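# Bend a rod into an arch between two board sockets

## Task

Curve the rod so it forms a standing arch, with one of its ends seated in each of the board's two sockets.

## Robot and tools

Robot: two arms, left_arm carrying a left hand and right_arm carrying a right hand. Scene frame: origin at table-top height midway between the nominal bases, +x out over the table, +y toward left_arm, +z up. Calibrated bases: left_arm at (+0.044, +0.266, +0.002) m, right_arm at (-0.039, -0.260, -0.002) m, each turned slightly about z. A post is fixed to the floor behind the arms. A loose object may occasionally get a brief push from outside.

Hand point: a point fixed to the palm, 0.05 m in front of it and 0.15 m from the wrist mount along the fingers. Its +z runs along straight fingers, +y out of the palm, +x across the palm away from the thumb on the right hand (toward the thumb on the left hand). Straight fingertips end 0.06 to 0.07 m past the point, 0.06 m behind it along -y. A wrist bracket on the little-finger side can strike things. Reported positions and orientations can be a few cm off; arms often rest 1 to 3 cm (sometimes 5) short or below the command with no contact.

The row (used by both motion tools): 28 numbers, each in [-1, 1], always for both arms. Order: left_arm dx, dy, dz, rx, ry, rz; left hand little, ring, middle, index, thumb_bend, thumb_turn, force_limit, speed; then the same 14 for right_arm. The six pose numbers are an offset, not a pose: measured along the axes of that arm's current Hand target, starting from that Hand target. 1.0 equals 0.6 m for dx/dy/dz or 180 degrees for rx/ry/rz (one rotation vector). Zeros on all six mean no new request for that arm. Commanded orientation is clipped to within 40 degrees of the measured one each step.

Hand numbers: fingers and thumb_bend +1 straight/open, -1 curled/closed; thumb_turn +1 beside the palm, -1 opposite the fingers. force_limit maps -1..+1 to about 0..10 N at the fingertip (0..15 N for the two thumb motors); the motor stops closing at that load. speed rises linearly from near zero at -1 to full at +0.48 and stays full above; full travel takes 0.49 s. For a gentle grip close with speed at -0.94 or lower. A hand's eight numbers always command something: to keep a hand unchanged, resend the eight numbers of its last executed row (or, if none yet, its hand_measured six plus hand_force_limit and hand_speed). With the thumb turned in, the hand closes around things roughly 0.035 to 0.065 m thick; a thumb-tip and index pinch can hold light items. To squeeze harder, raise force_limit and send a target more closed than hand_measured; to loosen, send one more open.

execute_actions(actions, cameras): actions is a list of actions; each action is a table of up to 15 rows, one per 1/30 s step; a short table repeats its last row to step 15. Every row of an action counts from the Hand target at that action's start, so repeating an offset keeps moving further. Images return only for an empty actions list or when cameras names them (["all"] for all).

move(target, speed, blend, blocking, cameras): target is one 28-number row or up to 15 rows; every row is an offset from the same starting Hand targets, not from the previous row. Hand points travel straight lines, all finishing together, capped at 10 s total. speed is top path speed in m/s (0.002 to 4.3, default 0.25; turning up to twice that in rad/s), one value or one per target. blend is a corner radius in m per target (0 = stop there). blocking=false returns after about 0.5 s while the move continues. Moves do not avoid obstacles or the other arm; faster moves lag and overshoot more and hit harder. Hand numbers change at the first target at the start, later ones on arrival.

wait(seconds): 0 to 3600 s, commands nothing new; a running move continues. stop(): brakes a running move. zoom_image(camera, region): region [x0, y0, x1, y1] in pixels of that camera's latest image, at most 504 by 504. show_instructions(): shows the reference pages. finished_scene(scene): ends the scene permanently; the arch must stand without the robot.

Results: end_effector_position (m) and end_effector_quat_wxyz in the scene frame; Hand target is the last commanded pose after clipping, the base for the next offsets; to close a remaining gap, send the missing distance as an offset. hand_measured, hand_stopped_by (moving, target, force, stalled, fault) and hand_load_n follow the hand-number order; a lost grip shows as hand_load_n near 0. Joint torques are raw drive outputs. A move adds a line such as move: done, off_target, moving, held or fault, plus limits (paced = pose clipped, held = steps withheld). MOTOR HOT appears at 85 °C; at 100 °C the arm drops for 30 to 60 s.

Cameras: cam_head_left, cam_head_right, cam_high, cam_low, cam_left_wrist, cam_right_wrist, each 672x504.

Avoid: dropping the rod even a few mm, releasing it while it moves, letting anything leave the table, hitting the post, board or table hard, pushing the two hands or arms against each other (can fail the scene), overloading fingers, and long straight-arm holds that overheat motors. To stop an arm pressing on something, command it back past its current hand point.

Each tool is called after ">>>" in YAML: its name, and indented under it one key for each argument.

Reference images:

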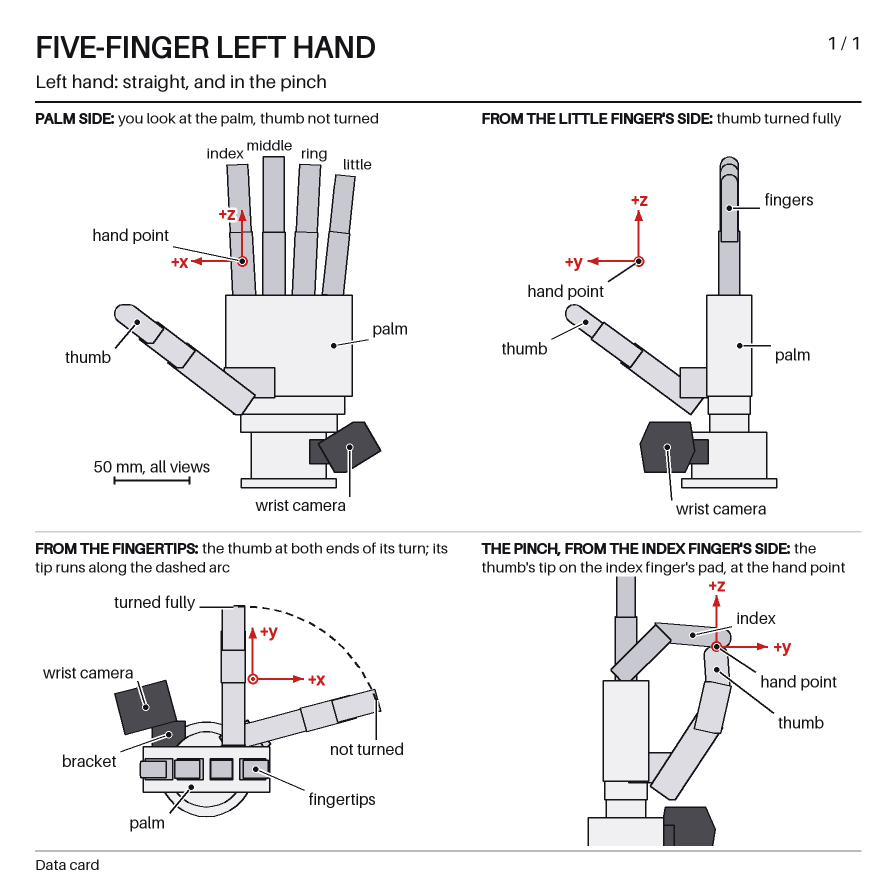

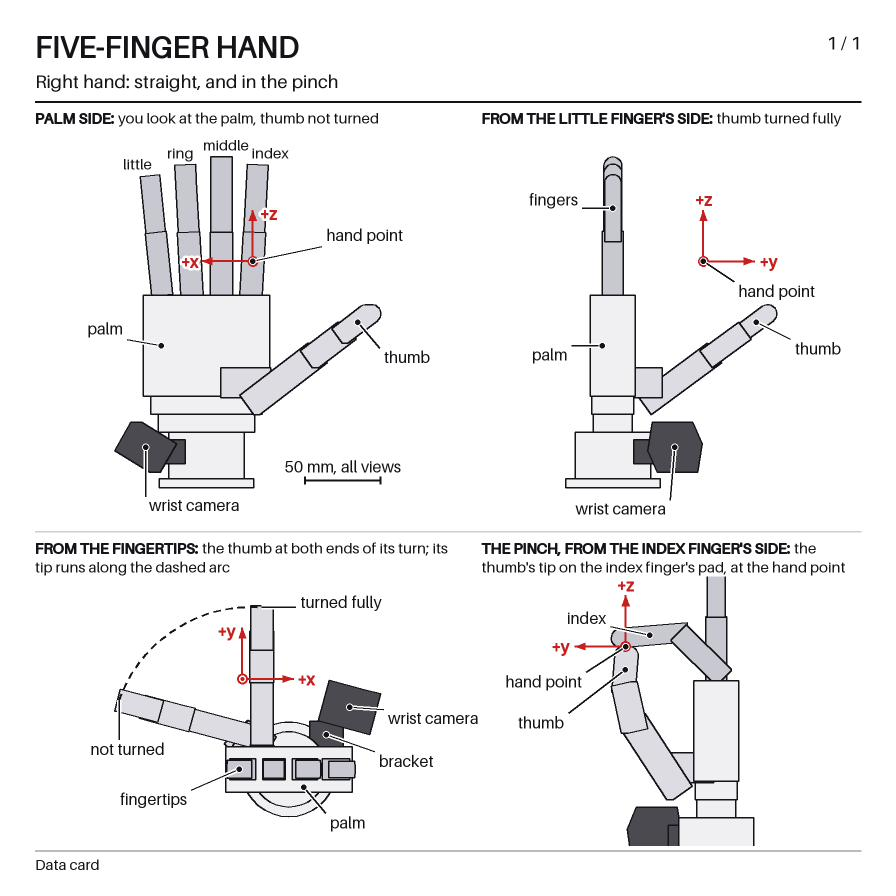

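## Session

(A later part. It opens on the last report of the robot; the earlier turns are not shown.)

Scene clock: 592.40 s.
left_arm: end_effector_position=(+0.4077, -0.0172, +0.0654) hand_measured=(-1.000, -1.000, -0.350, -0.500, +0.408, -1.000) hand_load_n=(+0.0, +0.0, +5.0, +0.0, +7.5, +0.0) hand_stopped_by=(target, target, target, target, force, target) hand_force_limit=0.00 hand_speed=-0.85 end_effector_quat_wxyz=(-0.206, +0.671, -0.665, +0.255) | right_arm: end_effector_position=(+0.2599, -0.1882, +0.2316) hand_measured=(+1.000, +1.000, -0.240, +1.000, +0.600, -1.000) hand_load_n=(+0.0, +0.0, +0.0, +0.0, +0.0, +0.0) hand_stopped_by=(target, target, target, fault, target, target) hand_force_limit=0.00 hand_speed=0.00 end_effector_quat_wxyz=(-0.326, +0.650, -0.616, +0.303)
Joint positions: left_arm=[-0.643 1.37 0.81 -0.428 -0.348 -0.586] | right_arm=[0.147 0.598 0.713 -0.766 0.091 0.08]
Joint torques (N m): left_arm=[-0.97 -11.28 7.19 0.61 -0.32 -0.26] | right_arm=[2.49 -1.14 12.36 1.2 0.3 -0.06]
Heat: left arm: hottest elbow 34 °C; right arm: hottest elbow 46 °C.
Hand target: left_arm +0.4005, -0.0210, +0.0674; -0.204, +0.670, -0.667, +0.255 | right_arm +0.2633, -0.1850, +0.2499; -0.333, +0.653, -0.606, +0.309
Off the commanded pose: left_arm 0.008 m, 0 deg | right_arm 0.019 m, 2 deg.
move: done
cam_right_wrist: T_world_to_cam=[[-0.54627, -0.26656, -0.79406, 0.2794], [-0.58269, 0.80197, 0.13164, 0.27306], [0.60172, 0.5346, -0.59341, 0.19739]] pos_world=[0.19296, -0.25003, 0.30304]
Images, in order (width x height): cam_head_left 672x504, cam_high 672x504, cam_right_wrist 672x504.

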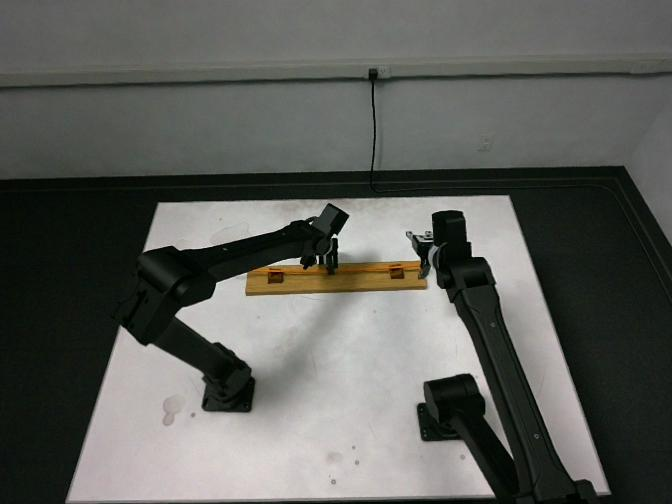

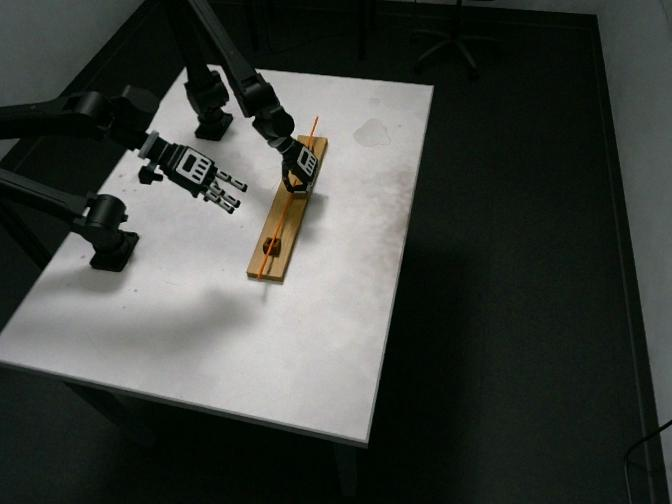

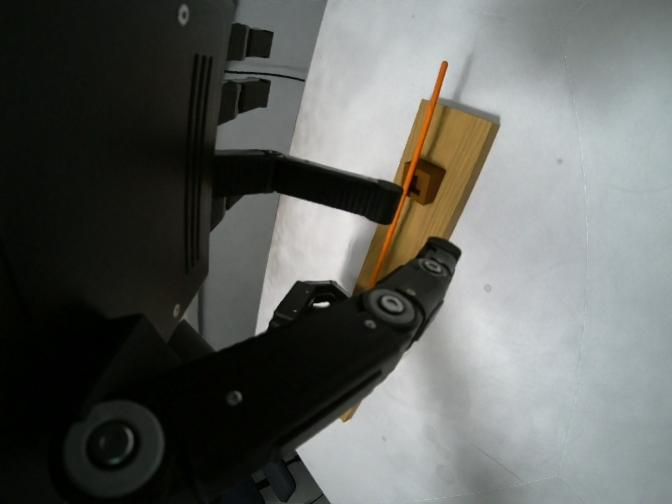

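>>> move:
  target:
    - [0,-0.0082,-0.011,0,0,0, -1,-1,-0.35,-0.5,0.1,-1, 0.0, -0.85, 0,0,0,0,0,0, 1,1,-0.24,1,0.6,-1, 0, 0]
  speed: 0.03
  cameras: ["cam_right_wrist","cam_head_left","cam_high"]

>>> zoom_image:
  camera: "cam_head_left"
  region: [220, 230, 340, 310]

>>> zoom_image:
  camera: "cam_head_left"
  region: [340, 230, 460, 310]

>>> zoom_image:
  camera: "cam_right_wrist"
  region: [360, 120, 480, 240]

Scene clock: 598.77 s.
left_arm: end_effector_position=(+0.4034, -0.0140, +0.0684) hand_measured=(-1.000, -1.000, -0.350, -0.500, +0.408, -1.000) hand_load_n=(+0.5, +0.0, +5.0, +0.5, +7.0, +0.0) hand_stopped_by=(target, target, target, target, force, target) hand_force_limit=0.00 hand_speed=-0.85 end_effector_quat_wxyz=(-0.206, +0.672, -0.667, +0.250) | right_arm: end_effector_position=(+0.2599, -0.1882, +0.2316) hand_measured=(+1.000, +1.000, -0.240, +1.000, +0.600, -1.000) hand_load_n=(+0.0, +0.0, +0.0, +0.0, +0.0, +0.0) hand_stopped_by=(target, target, target, fault, target, target) hand_force_limit=0.00 hand_speed=0.00 end_effector_quat_wxyz=(-0.326, +0.650, -0.616, +0.303)
Joint positions: left_arm=[-0.644 1.356 0.81 -0.454 -0.348 -0.588] | right_arm=[0.147 0.598 0.713 -0.766 0.091 0.08]
Joint torques (N m): left_arm=[-0.97 -11.11 8.23 0.58 -0.29 -0.2] | right_arm=[2.49 -1.08 12.36 1.2 0.3 -0.06]
Heat: left arm: hottest elbow 34 °C; right arm: hottest elbow 47 °C.
Hand target: left_arm +0.4003, -0.0204, +0.0756; -0.204, +0.670, -0.667, +0.255 | right_arm +0.2633, -0.1850, +0.2499; -0.333, +0.653, -0.606, +0.309
Off the commanded pose: left_arm 0.010 m, 1 deg | right_arm 0.019 m, 2 deg.
move: done
cam_right_wrist: T_world_to_cam=[[-0.54627, -0.26656, -0.79406, 0.2794], [-0.58269, 0.80197, 0.13164, 0.27306], [0.60172, 0.5346, -0.59341, 0.19739]] pos_world=[0.19296, -0.25003, 0.30304]
Images, in order (width x height): cam_head_left 672x504, cam_high 672x504, cam_right_wrist 672x504.

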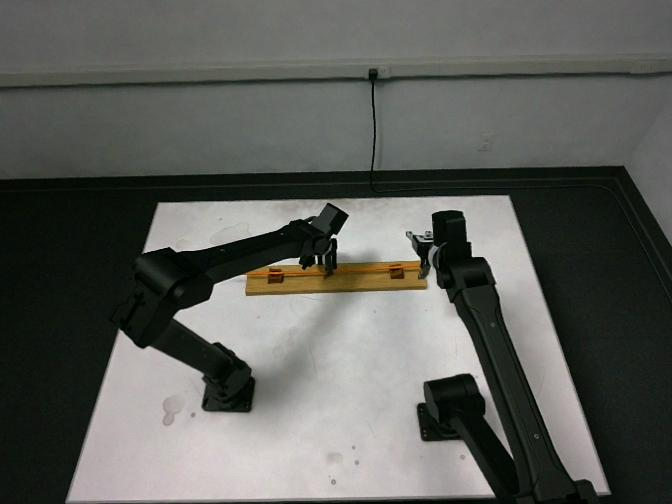

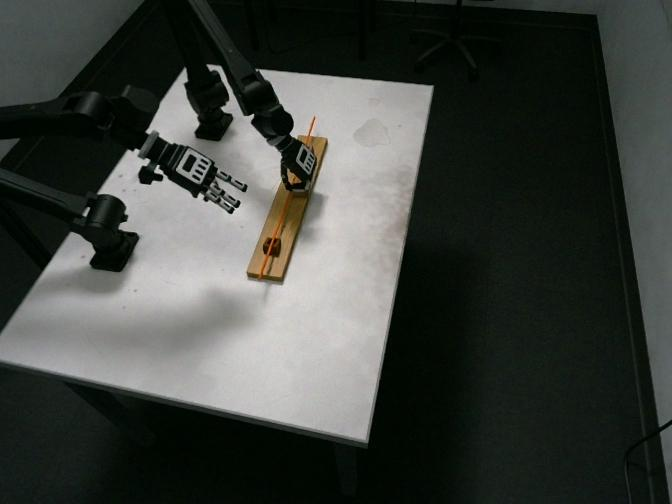

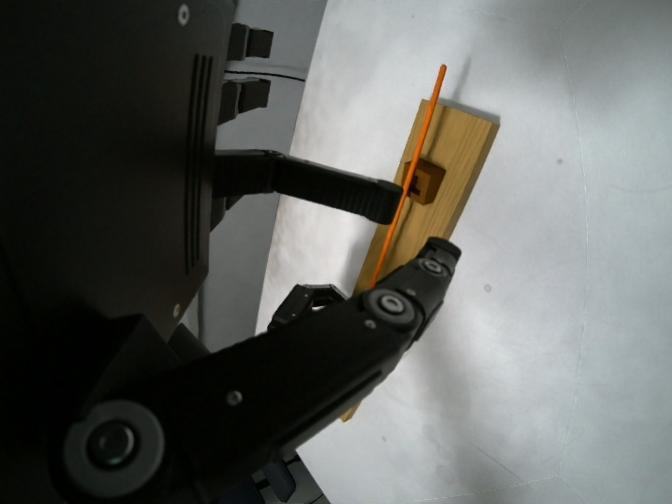

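Scaled by 4.200.

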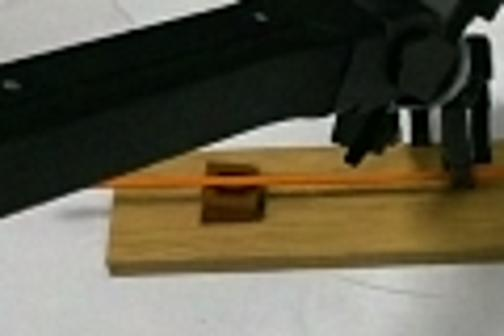

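Scaled by 4.200.

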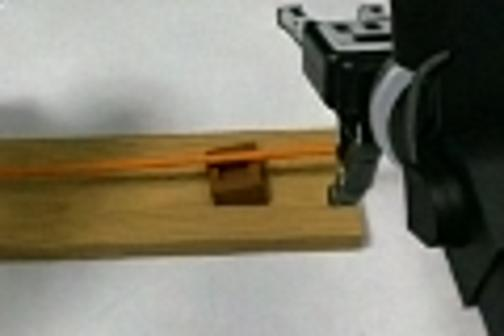

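Scaled by 4.200 from the camera's image (finer frame: 960x720).

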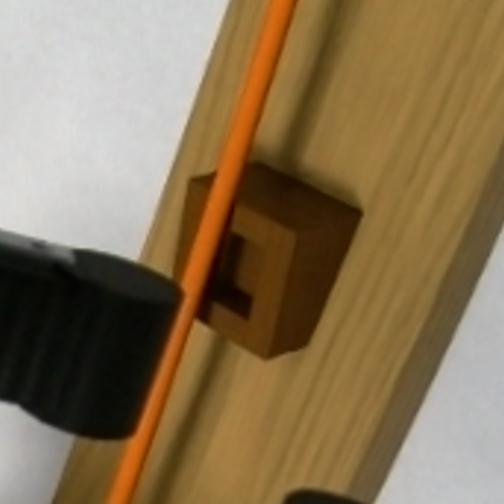

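>>> move:
  target:
    - [0,-0.0102,-0.014,0,0,0, -1,-1,-0.35,-0.5,0.1,-1, 0.0, -0.85, 0,0,0,0,0,0, 1,1,-0.24,1,0.6,-1, 0, 0]
  speed: 0.03
  cameras: ["cam_right_wrist","cam_head_left","cam_high"]

>>> zoom_image:
  camera: "cam_head_left"
  region: [220, 230, 340, 310]

>>> zoom_image:
  camera: "cam_head_left"
  region: [340, 230, 460, 310]

>>> zoom_image:
  camera: "cam_right_wrist"
  region: [360, 120, 480, 240]

>>> zoom_image:
  camera: "cam_high"
  region: [230, 80, 340, 290]

Scene clock: 606.23 s.
left_arm: end_effector_position=(+0.3977, -0.0094, +0.0713) hand_measured=(-1.000, -1.000, -0.350, -0.500, +0.408, -1.000) hand_load_n=(+0.0, +0.0, +5.0, +0.0, +7.0, +0.0) hand_stopped_by=(target, target, target, target, force, target) hand_force_limit=0.00 hand_speed=-0.85 end_effector_quat_wxyz=(-0.205, +0.672, -0.669, +0.242) | right_arm: end_effector_position=(+0.2599, -0.1882, +0.2316) hand_measured=(+1.000, +1.000, -0.240, +1.000, +0.600, -1.000) hand_load_n=(+0.0, +0.0, +0.0, +0.0, +0.0, +0.0) hand_stopped_by=(target, target, target, fault, target, target) hand_force_limit=0.00 hand_speed=0.00 end_effector_quat_wxyz=(-0.326, +0.650, -0.616, +0.303)
Joint positions: left_arm=[-0.644 1.34 0.81 -0.487 -0.348 -0.588] | right_arm=[0.147 0.598 0.713 -0.766 0.091 0.08]
Joint torques (N m): left_arm=[-0.85 -11.28 9.39 0.55 -0.25 -0.17] | right_arm=[2.43 -1.08 12.34 1.2 0.29 -0.06]
Heat: left arm: hottest elbow 34 °C; right arm: hottest elbow 47 °C.
Hand target: left_arm +0.3999, -0.0197, +0.0859; -0.204, +0.670, -0.667, +0.255 | right_arm +0.2633, -0.1850, +0.2499; -0.333, +0.653, -0.606, +0.309
Off the commanded pose: left_arm 0.018 m, 2 deg | right_arm 0.019 m, 2 deg.
move: off_target (left_arm)
cam_right_wrist: T_world_to_cam=[[-0.54627, -0.26656, -0.79406, 0.2794], [-0.58269, 0.80197, 0.13164, 0.27306], [0.60172, 0.5346, -0.59341, 0.19739]] pos_world=[0.19296, -0.25003, 0.30304]
Images, in order (width x height): cam_head_left 672x504, cam_high 672x504, cam_right_wrist 672x504.

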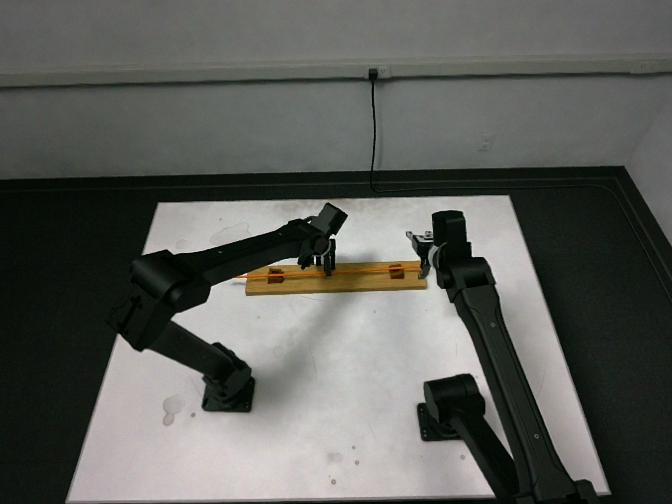

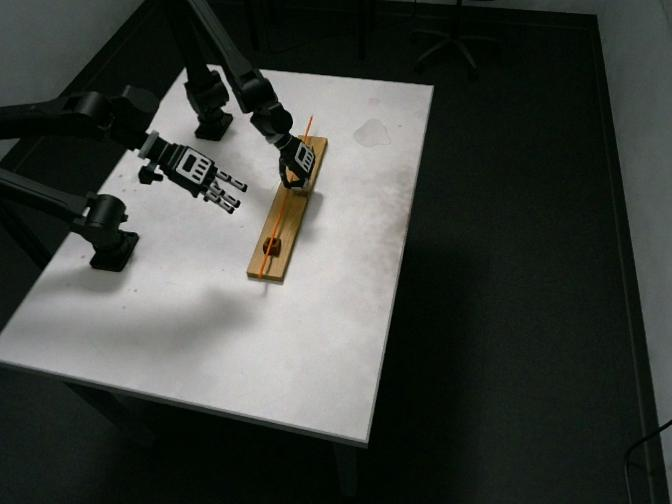

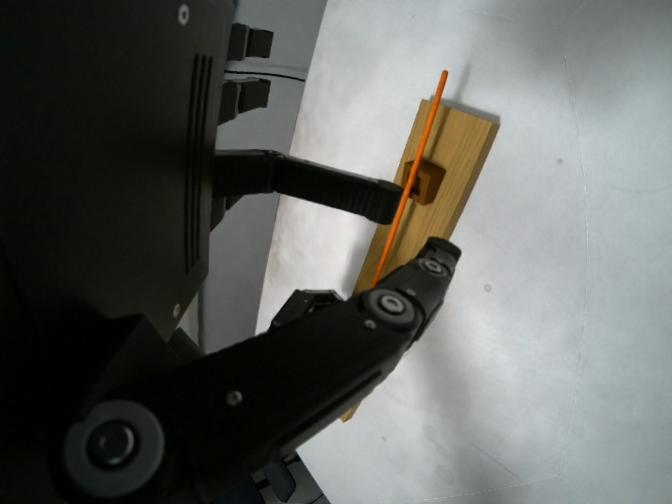

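Scaled by 4.200.

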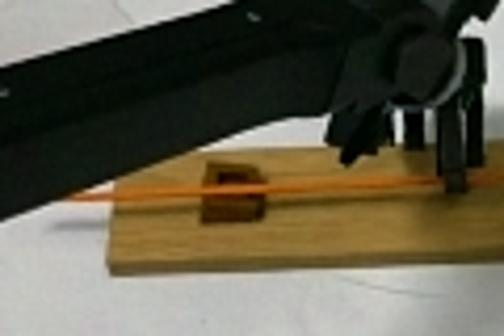

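Scaled by 4.200.

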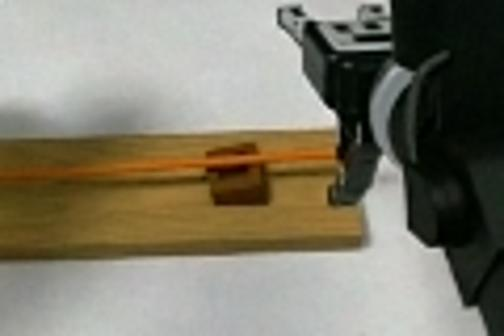

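Scaled by 4.200 from the camera's image (finer frame: 960x720).

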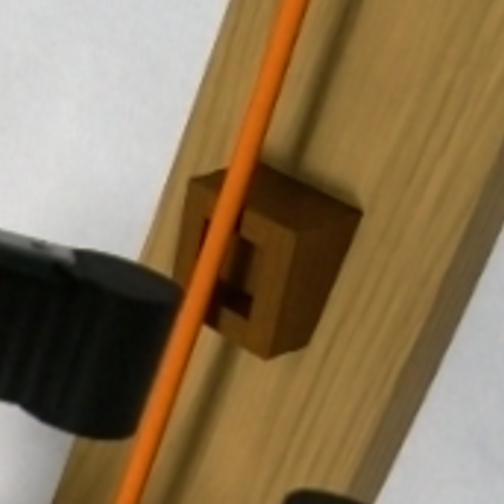

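Scaled by 2.400.

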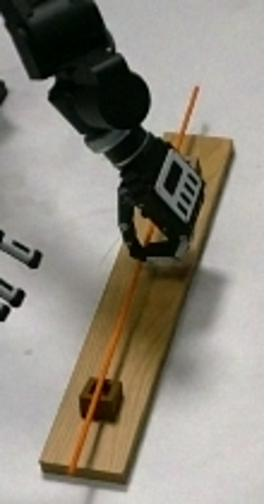

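>>> move:
  target:
    - [0.0035,0.0072,0.0203,-0.0006,0.0147,0.0026, -1,-1,-0.35,-0.5,0.1,-1, 0.0, -0.85, 0,0,0,0,0,0, 1,1,-0.24,1,0.6,-1, 0, 0]
  speed: 0.03
  cameras: ["cam_right_wrist","cam_head_left","cam_high"]

>>> zoom_image:
  camera: "cam_head_left"
  region: [220, 230, 340, 310]

>>> zoom_image:
  camera: "cam_head_left"
  region: [340, 230, 460, 310]

>>> zoom_image:
  camera: "cam_high"
  region: [230, 80, 340, 290]

Scene clock: 627.73 s.
left_arm: end_effector_position=(+0.4000, -0.0228, +0.0756) hand_measured=(-1.000, -1.000, -0.350, -0.500, +0.408, -1.000) hand_load_n=(+0.0, +0.0, +5.0, +0.0, +7.0, +0.0) hand_stopped_by=(target, target, target, target, force, target) hand_force_limit=0.00 hand_speed=-0.85 end_effector_quat_wxyz=(-0.187, +0.663, -0.674, +0.265) | right_arm: end_effector_position=(+0.2599, -0.1882, +0.2316) hand_measured=(+1.000, +1.000, -0.240, +1.000, +0.600, -1.000) hand_load_n=(+0.0, +0.0, +0.0, +0.0, +0.0, +0.0) hand_stopped_by=(target, target, target, fault, target, target) hand_force_limit=0.00 hand_speed=0.00 end_effector_quat_wxyz=(-0.326, +0.650, -0.616, +0.303)
Joint positions: left_arm=[-0.644 1.341 0.81 -0.443 -0.302 -0.574] | right_arm=[0.147 0.598 0.713 -0.766 0.091 0.08]
Joint torques (N m): left_arm=[0.85 -9.47 7.32 1.84 -0.05 0] | right_arm=[2.43 -1.08 12.34 1.2 0.29 -0.06]
Heat: left arm: hottest elbow 34 °C; right arm: hottest elbow 47 °C.
Hand target: left_arm +0.4040, -0.0227, +0.0739; -0.189, +0.661, -0.675, +0.269 | right_arm +0.2633, -0.1850, +0.2499; -0.333, +0.653, -0.606, +0.309
Off the commanded pose: left_arm 0.004 m, 1 deg | right_arm 0.019 m, 2 deg.
move: done
cam_right_wrist: T_world_to_cam=[[-0.54627, -0.26656, -0.79406, 0.2794], [-0.58269, 0.80197, 0.13164, 0.27306], [0.60172, 0.5346, -0.59341, 0.19739]] pos_world=[0.19296, -0.25003, 0.30304]
Images, in order (width x height): cam_head_left 672x504, cam_high 672x504, cam_right_wrist 672x504.

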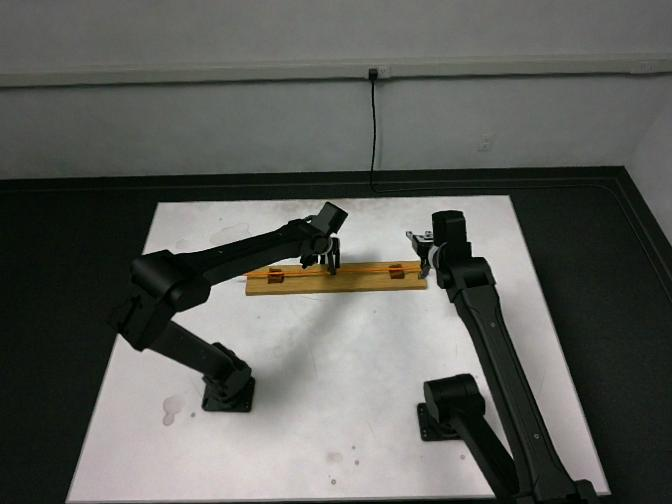

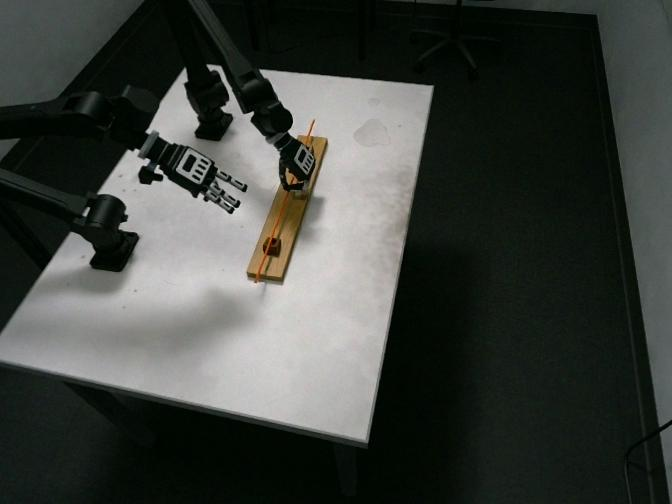

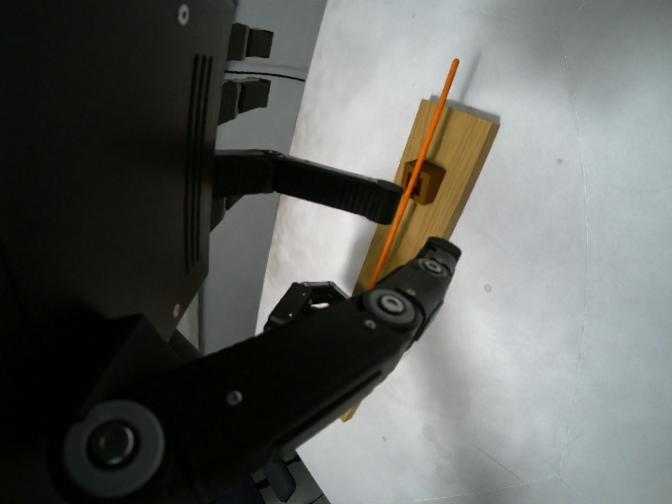

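Scaled by 4.200.

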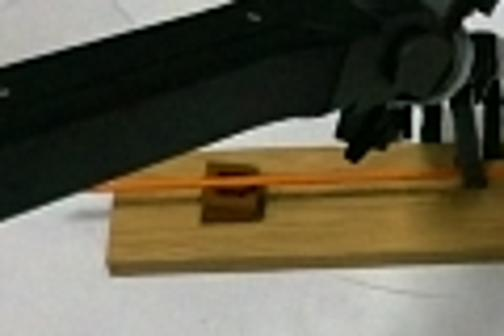

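Scaled by 4.200.

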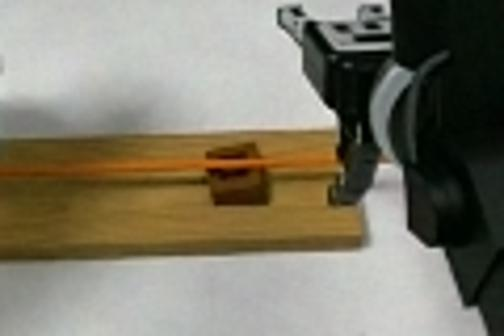

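Scaled by 2.400.

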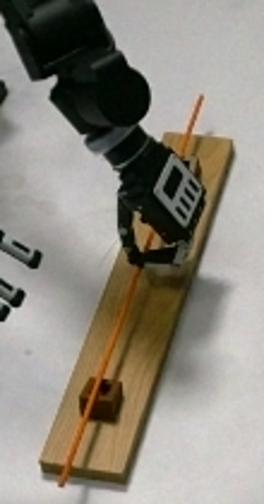

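>>> move:
  target:
    - [-0.008,0.0062,0.0082,0,0,0, -1,-1,-0.35,-0.5,0.1,-1, 0.0, -0.85, 0,0,0,0,0,0, 1,1,-0.24,1,0.6,-1, 0, 0]
  speed: 0.03
  cameras: ["cam_right_wrist","cam_head_left","cam_high"]

>>> zoom_image:
  camera: "cam_head_left"
  region: [220, 230, 340, 310]

>>> zoom_image:
  camera: "cam_head_left"
  region: [340, 230, 460, 310]

>>> zoom_image:
  camera: "cam_high"
  region: [230, 80, 340, 290]

Scene clock: 642.23 s.
left_arm: end_effector_position=(+0.3987, -0.0215, +0.0701) hand_measured=(-1.000, -1.000, -0.350, -0.500, +0.408, -1.000) hand_load_n=(+0.0, +0.0, +5.0, +0.0, +7.0, +0.0) hand_stopped_by=(target, target, target, target, force, target) hand_force_limit=0.00 hand_speed=-0.85 end_effector_quat_wxyz=(-0.187, +0.661, -0.676, +0.267) | right_arm: end_effector_position=(+0.2599, -0.1882, +0.2316) hand_measured=(+1.000, +1.000, -0.240, +1.000, +0.600, -1.000) hand_load_n=(+0.0, +0.0, +0.0, +0.0, +0.0, +0.0) hand_stopped_by=(target, target, target, fault, target, target) hand_force_limit=0.00 hand_speed=0.00 end_effector_quat_wxyz=(-0.326, +0.650, -0.616, +0.303)
Joint positions: left_arm=[-0.642 1.343 0.793 -0.419 -0.297 -0.566] | right_arm=[0.147 0.598 0.713 -0.766 0.091 0.08]
Joint torques (N m): left_arm=[1.2 -8.82 7.38 1.65 -0.04 0.08] | right_arm=[2.43 -1.08 12.36 1.2 0.29 -0.06]
Heat: left arm: hottest elbow 34 °C; right arm: hottest elbow 47 °C.
Hand target: left_arm +0.4042, -0.0185, +0.0671; -0.189, +0.661, -0.675, +0.269 | right_arm +0.2633, -0.1850, +0.2499; -0.333, +0.653, -0.606, +0.309
Off the commanded pose: left_arm 0.007 m, 0 deg | right_arm 0.019 m, 2 deg.
move: done
cam_right_wrist: T_world_to_cam=[[-0.54627, -0.26656, -0.79406, 0.2794], [-0.58269, 0.80197, 0.13164, 0.27306], [0.60172, 0.5346, -0.59341, 0.19739]] pos_world=[0.19296, -0.25003, 0.30304]
Images, in order (width x height): cam_head_left 672x504, cam_high 672x504, cam_right_wrist 672x504.

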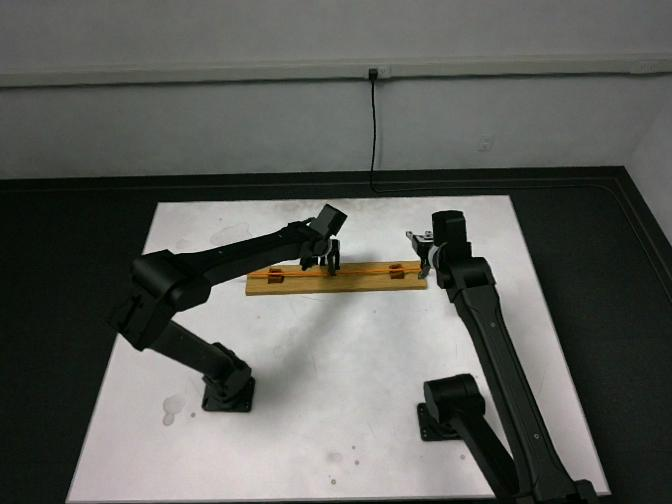

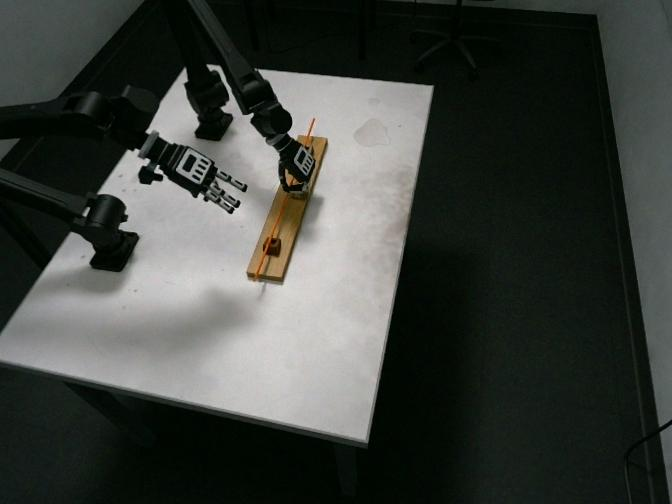

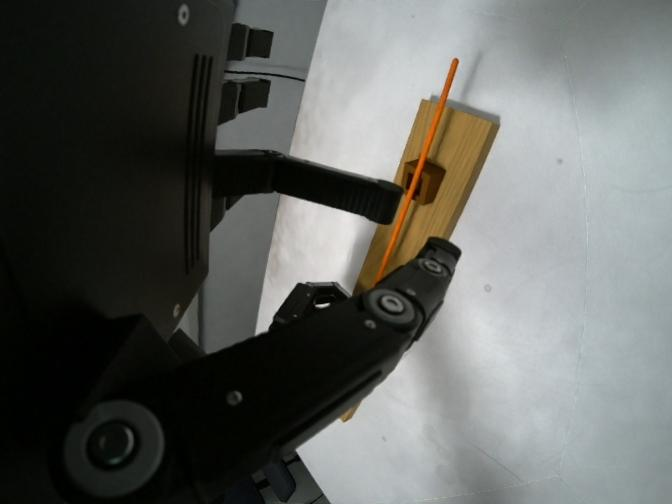

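Scaled by 4.200.

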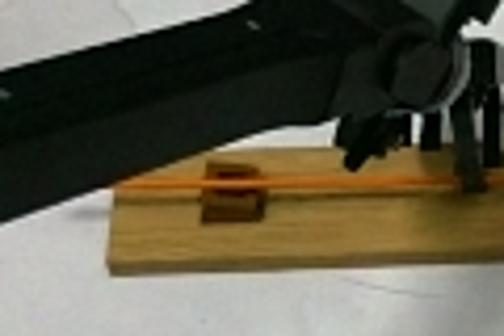

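Scaled by 4.200.

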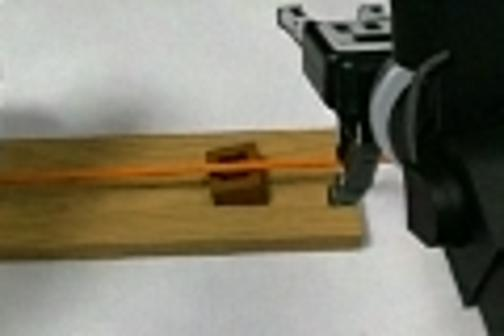

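Scaled by 2.400.

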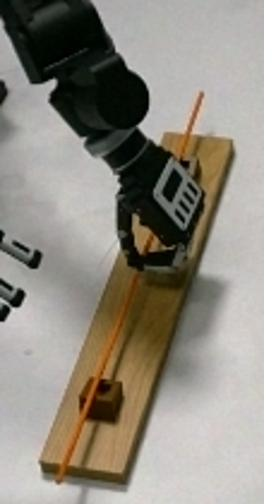

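>>> move:
  target:
    - [0,-0.003,-0.004,0,0,0, -1,-1,-0.35,-0.35,0.76,-1, 0.0, -0.7, 0,0,0,0,0,0, 1,1,-0.24,1,0.6,-1, 0, 0]
  speed: 0.02
  cameras: ["cam_right_wrist","cam_left_wrist","cam_head_left","cam_high"]

>>> zoom_image:
  camera: "cam_head_left"
  region: [220, 230, 340, 310]

>>> zoom_image:
  camera: "cam_head_left"
  region: [340, 230, 460, 310]

Scene clock: 647.57 s.
left_arm: end_effector_position=(+0.3987, -0.0217, +0.0701) hand_measured=(-1.000, -1.000, -0.350, -0.350, +0.760, -1.000) hand_load_n=(+0.0, +0.0, +0.0, +0.0, +0.0, +0.0) hand_stopped_by=(target, target, target, target, target, target) hand_force_limit=0.00 hand_speed=-0.70 end_effector_quat_wxyz=(-0.186, +0.661, -0.676, +0.267) | right_arm: end_effector_position=(+0.2599, -0.1882, +0.2316) hand_measured=(+1.000, +1.000, -0.240, +1.000, +0.600, -1.000) hand_load_n=(+0.0, +0.0, +0.0, +0.0, +0.0, +0.0) hand_stopped_by=(target, target, target, fault, target, target) hand_force_limit=0.00 hand_speed=0.00 end_effector_quat_wxyz=(-0.326, +0.650, -0.616, +0.303)
Joint positions: left_arm=[-0.642 1.343 0.793 -0.418 -0.296 -0.566] | right_arm=[0.147 0.598 0.713 -0.766 0.091 0.08]
Joint torques (N m): left_arm=[1.26 -9.76 7.51 1.47 -0.06 0.05] | right_arm=[2.49 -1.14 12.34 1.2 0.3 -0.06]
Heat: left arm: hottest elbow 34 °C; right arm: hottest elbow 47 °C.
Hand target: left_arm +0.4043, -0.0182, +0.0701; -0.189, +0.661, -0.674, +0.269 | right_arm +0.2633, -0.1850, +0.2499; -0.333, +0.653, -0.606, +0.309
Off the commanded pose: left_arm 0.007 m, 0 deg | right_arm 0.019 m, 2 deg.
move: done
cam_left_wrist: T_world_to_cam=[[0.7501, -0.2865, 0.59604, -0.34214], [-0.55425, -0.76403, 0.33025, 0.17996], [0.36077, -0.57808, -0.73189, 0.00897]] pos_world=[0.35314, 0.04465, 0.15107]
cam_right_wrist: T_world_to_cam=[[-0.54627, -0.26656, -0.79406, 0.2794], [-0.58269, 0.80197, 0.13164, 0.27306], [0.60172, 0.5346, -0.59341, 0.19739]] pos_world=[0.19296, -0.25003, 0.30304]
Images, in order (width x height): cam_head_left 672x504, cam_high 672x504, cam_left_wrist 672x504, cam_right_wrist 672x504.

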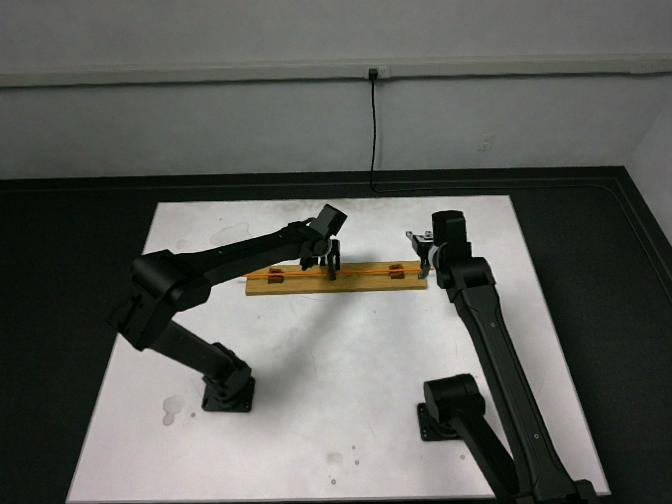

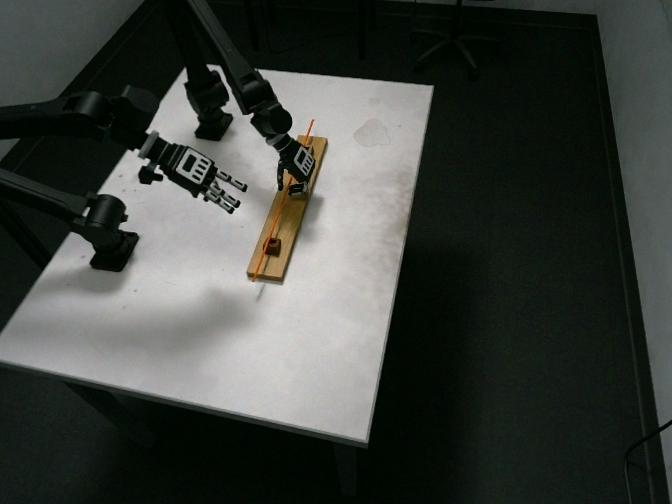

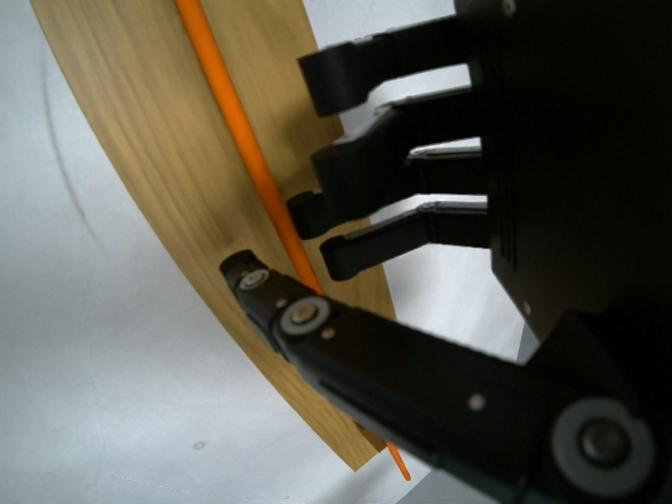

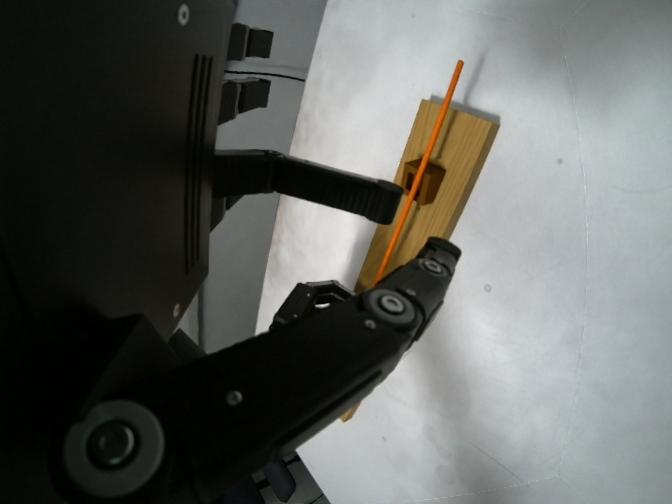

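Scaled by 4.200.

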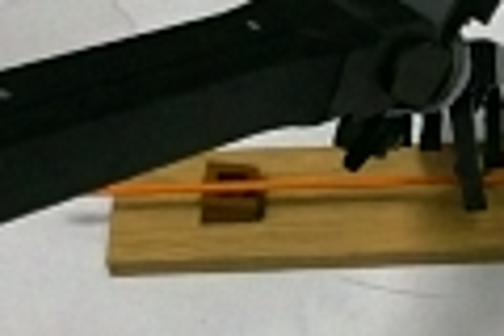

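Scaled by 4.200.

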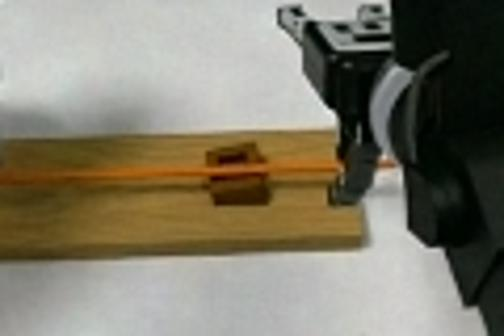

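>>> move:
  target:
    - [0,-0.055,-0.08,0,0,0, -1,-1,-0.35,-0.35,0.76,-1, 0.0, -0.7, 0,0,0,0,0,0, 1,1,-0.24,1,0.6,-1, 0, 0]
  speed: 0.05
  cameras: ["cam_right_wrist","cam_left_wrist","cam_head_left","cam_head_right","cam_high"]

>>> zoom_image:
  camera: "cam_head_left"
  region: [220, 230, 460, 310]

>>> zoom_image:
  camera: "cam_high"
  region: [230, 100, 340, 290]

>>> zoom_image:
  camera: "cam_right_wrist"
  region: [360, 40, 500, 240]

Scene clock: 674.80 s.
left_arm: end_effector_position=(+0.3836, -0.0073, +0.1023) hand_measured=(-1.000, -1.000, -0.350, -0.350, +0.760, -1.000) hand_load_n=(+0.0, +0.5, +0.0, +0.0, +0.0, +0.0) hand_stopped_by=(target, target, target, target, target, target) hand_force_limit=0.00 hand_speed=-0.70 end_effector_quat_wxyz=(-0.184, +0.661, -0.683, +0.249) | right_arm: end_effector_position=(+0.2599, -0.1882, +0.2316) hand_measured=(+1.000, +1.000, -0.240, +1.000, +0.600, -1.000) hand_load_n=(-0.5, +0.0, +0.0, +0.0, +0.0, +0.0) hand_stopped_by=(target, target, target, fault, target, target) hand_force_limit=0.00 hand_speed=0.00 end_effector_quat_wxyz=(-0.326, +0.650, -0.616, +0.303)
Joint positions: left_arm=[-0.637 1.259 0.828 -0.575 -0.293 -0.559] | right_arm=[0.147 0.598 0.713 -0.766 0.091 0.08]
Joint torques (N m): left_arm=[1.49 -10.34 11.78 0.76 -0.05 0.04] | right_arm=[2.49 -1.14 12.34 1.21 0.3 -0.06]
Heat: left arm: hottest elbow 34 °C; right arm: hottest elbow 47 °C.
Hand target: left_arm +0.4010, -0.0122, +0.1279; -0.189, +0.661, -0.675, +0.269 | right_arm +0.2633, -0.1850, +0.2499; -0.333, +0.653, -0.606, +0.309
Off the commanded pose: left_arm 0.031 m, 3 deg | right_arm 0.019 m, 2 deg.
move: off_target (left_arm)
cam_left_wrist: T_world_to_cam=[[0.76727, -0.30285, 0.56531, -0.3494], [-0.54593, -0.77099, 0.32793, 0.16887], [0.33653, -0.56023, -0.75689, 0.05824]] pos_world=[0.34068, 0.057, 0.18622]
cam_right_wrist: T_world_to_cam=[[-0.54627, -0.26656, -0.79406, 0.2794], [-0.58269, 0.80197, 0.13164, 0.27306], [0.60172, 0.5346, -0.59341, 0.19739]] pos_world=[0.19296, -0.25003, 0.30304]
Images, in order (width x height): cam_head_left 672x504, cam_head_right 672x504, cam_high 672x504, cam_left_wrist 672x504, cam_right_wrist 672x504.

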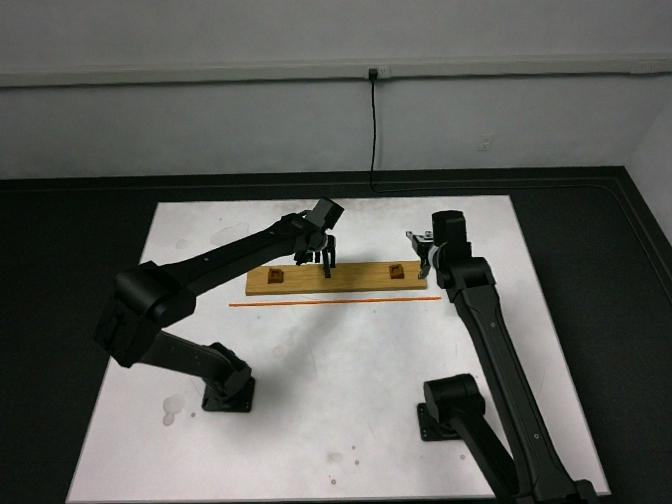

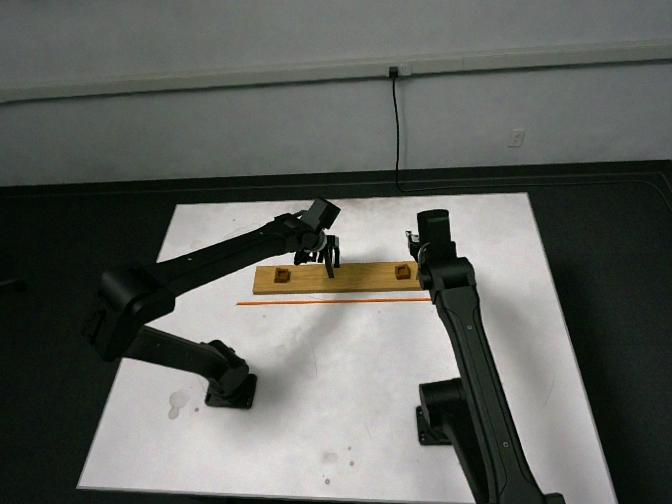

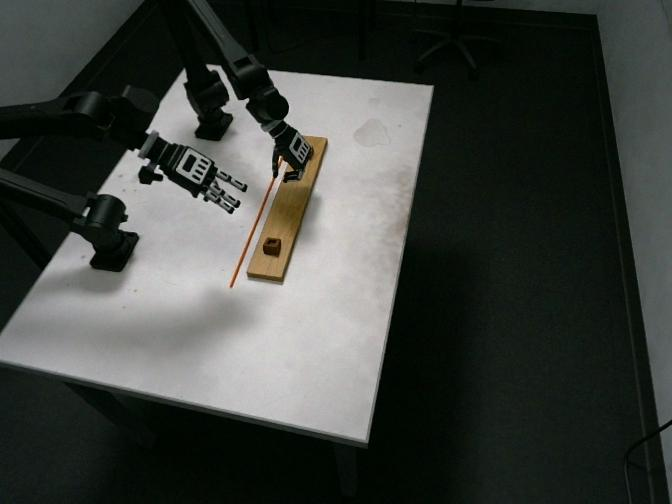

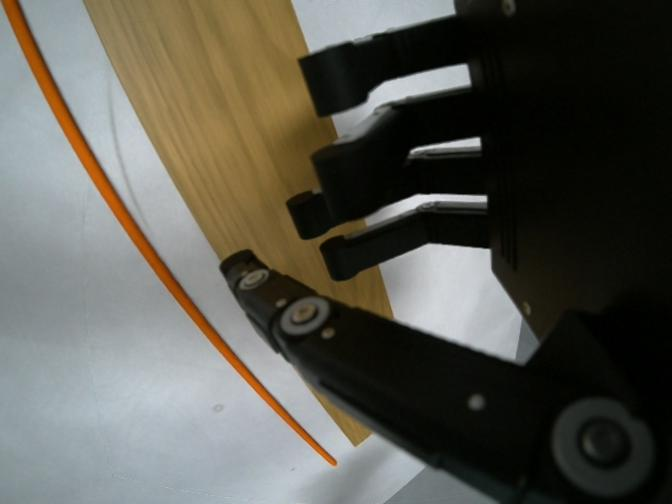

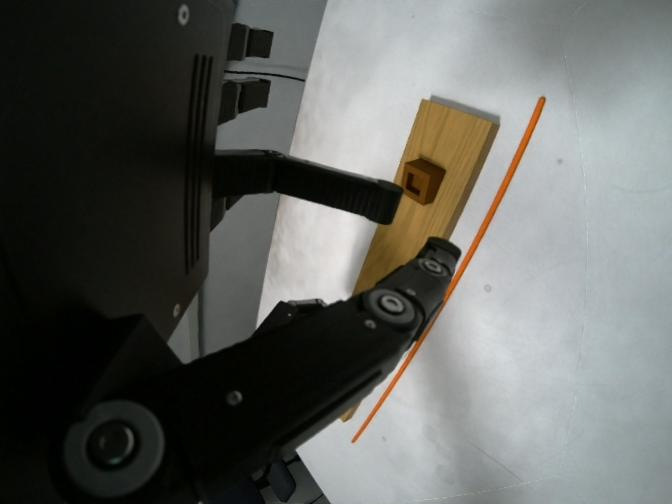

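Scaled by 2.100.

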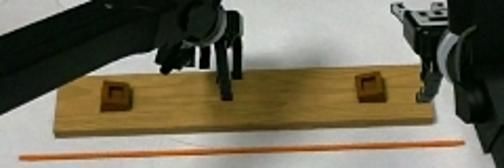

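Scaled by 2.653.

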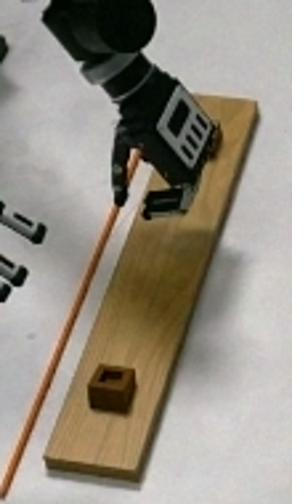

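Scaled by 2.520 from the camera's image (finer frame: 960x720).

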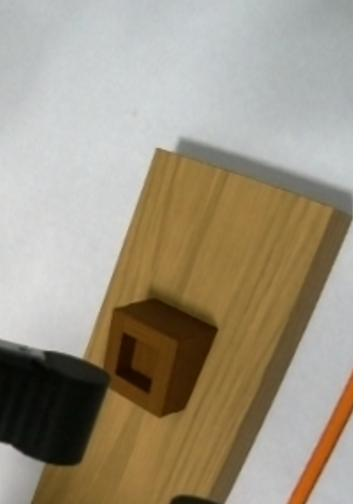

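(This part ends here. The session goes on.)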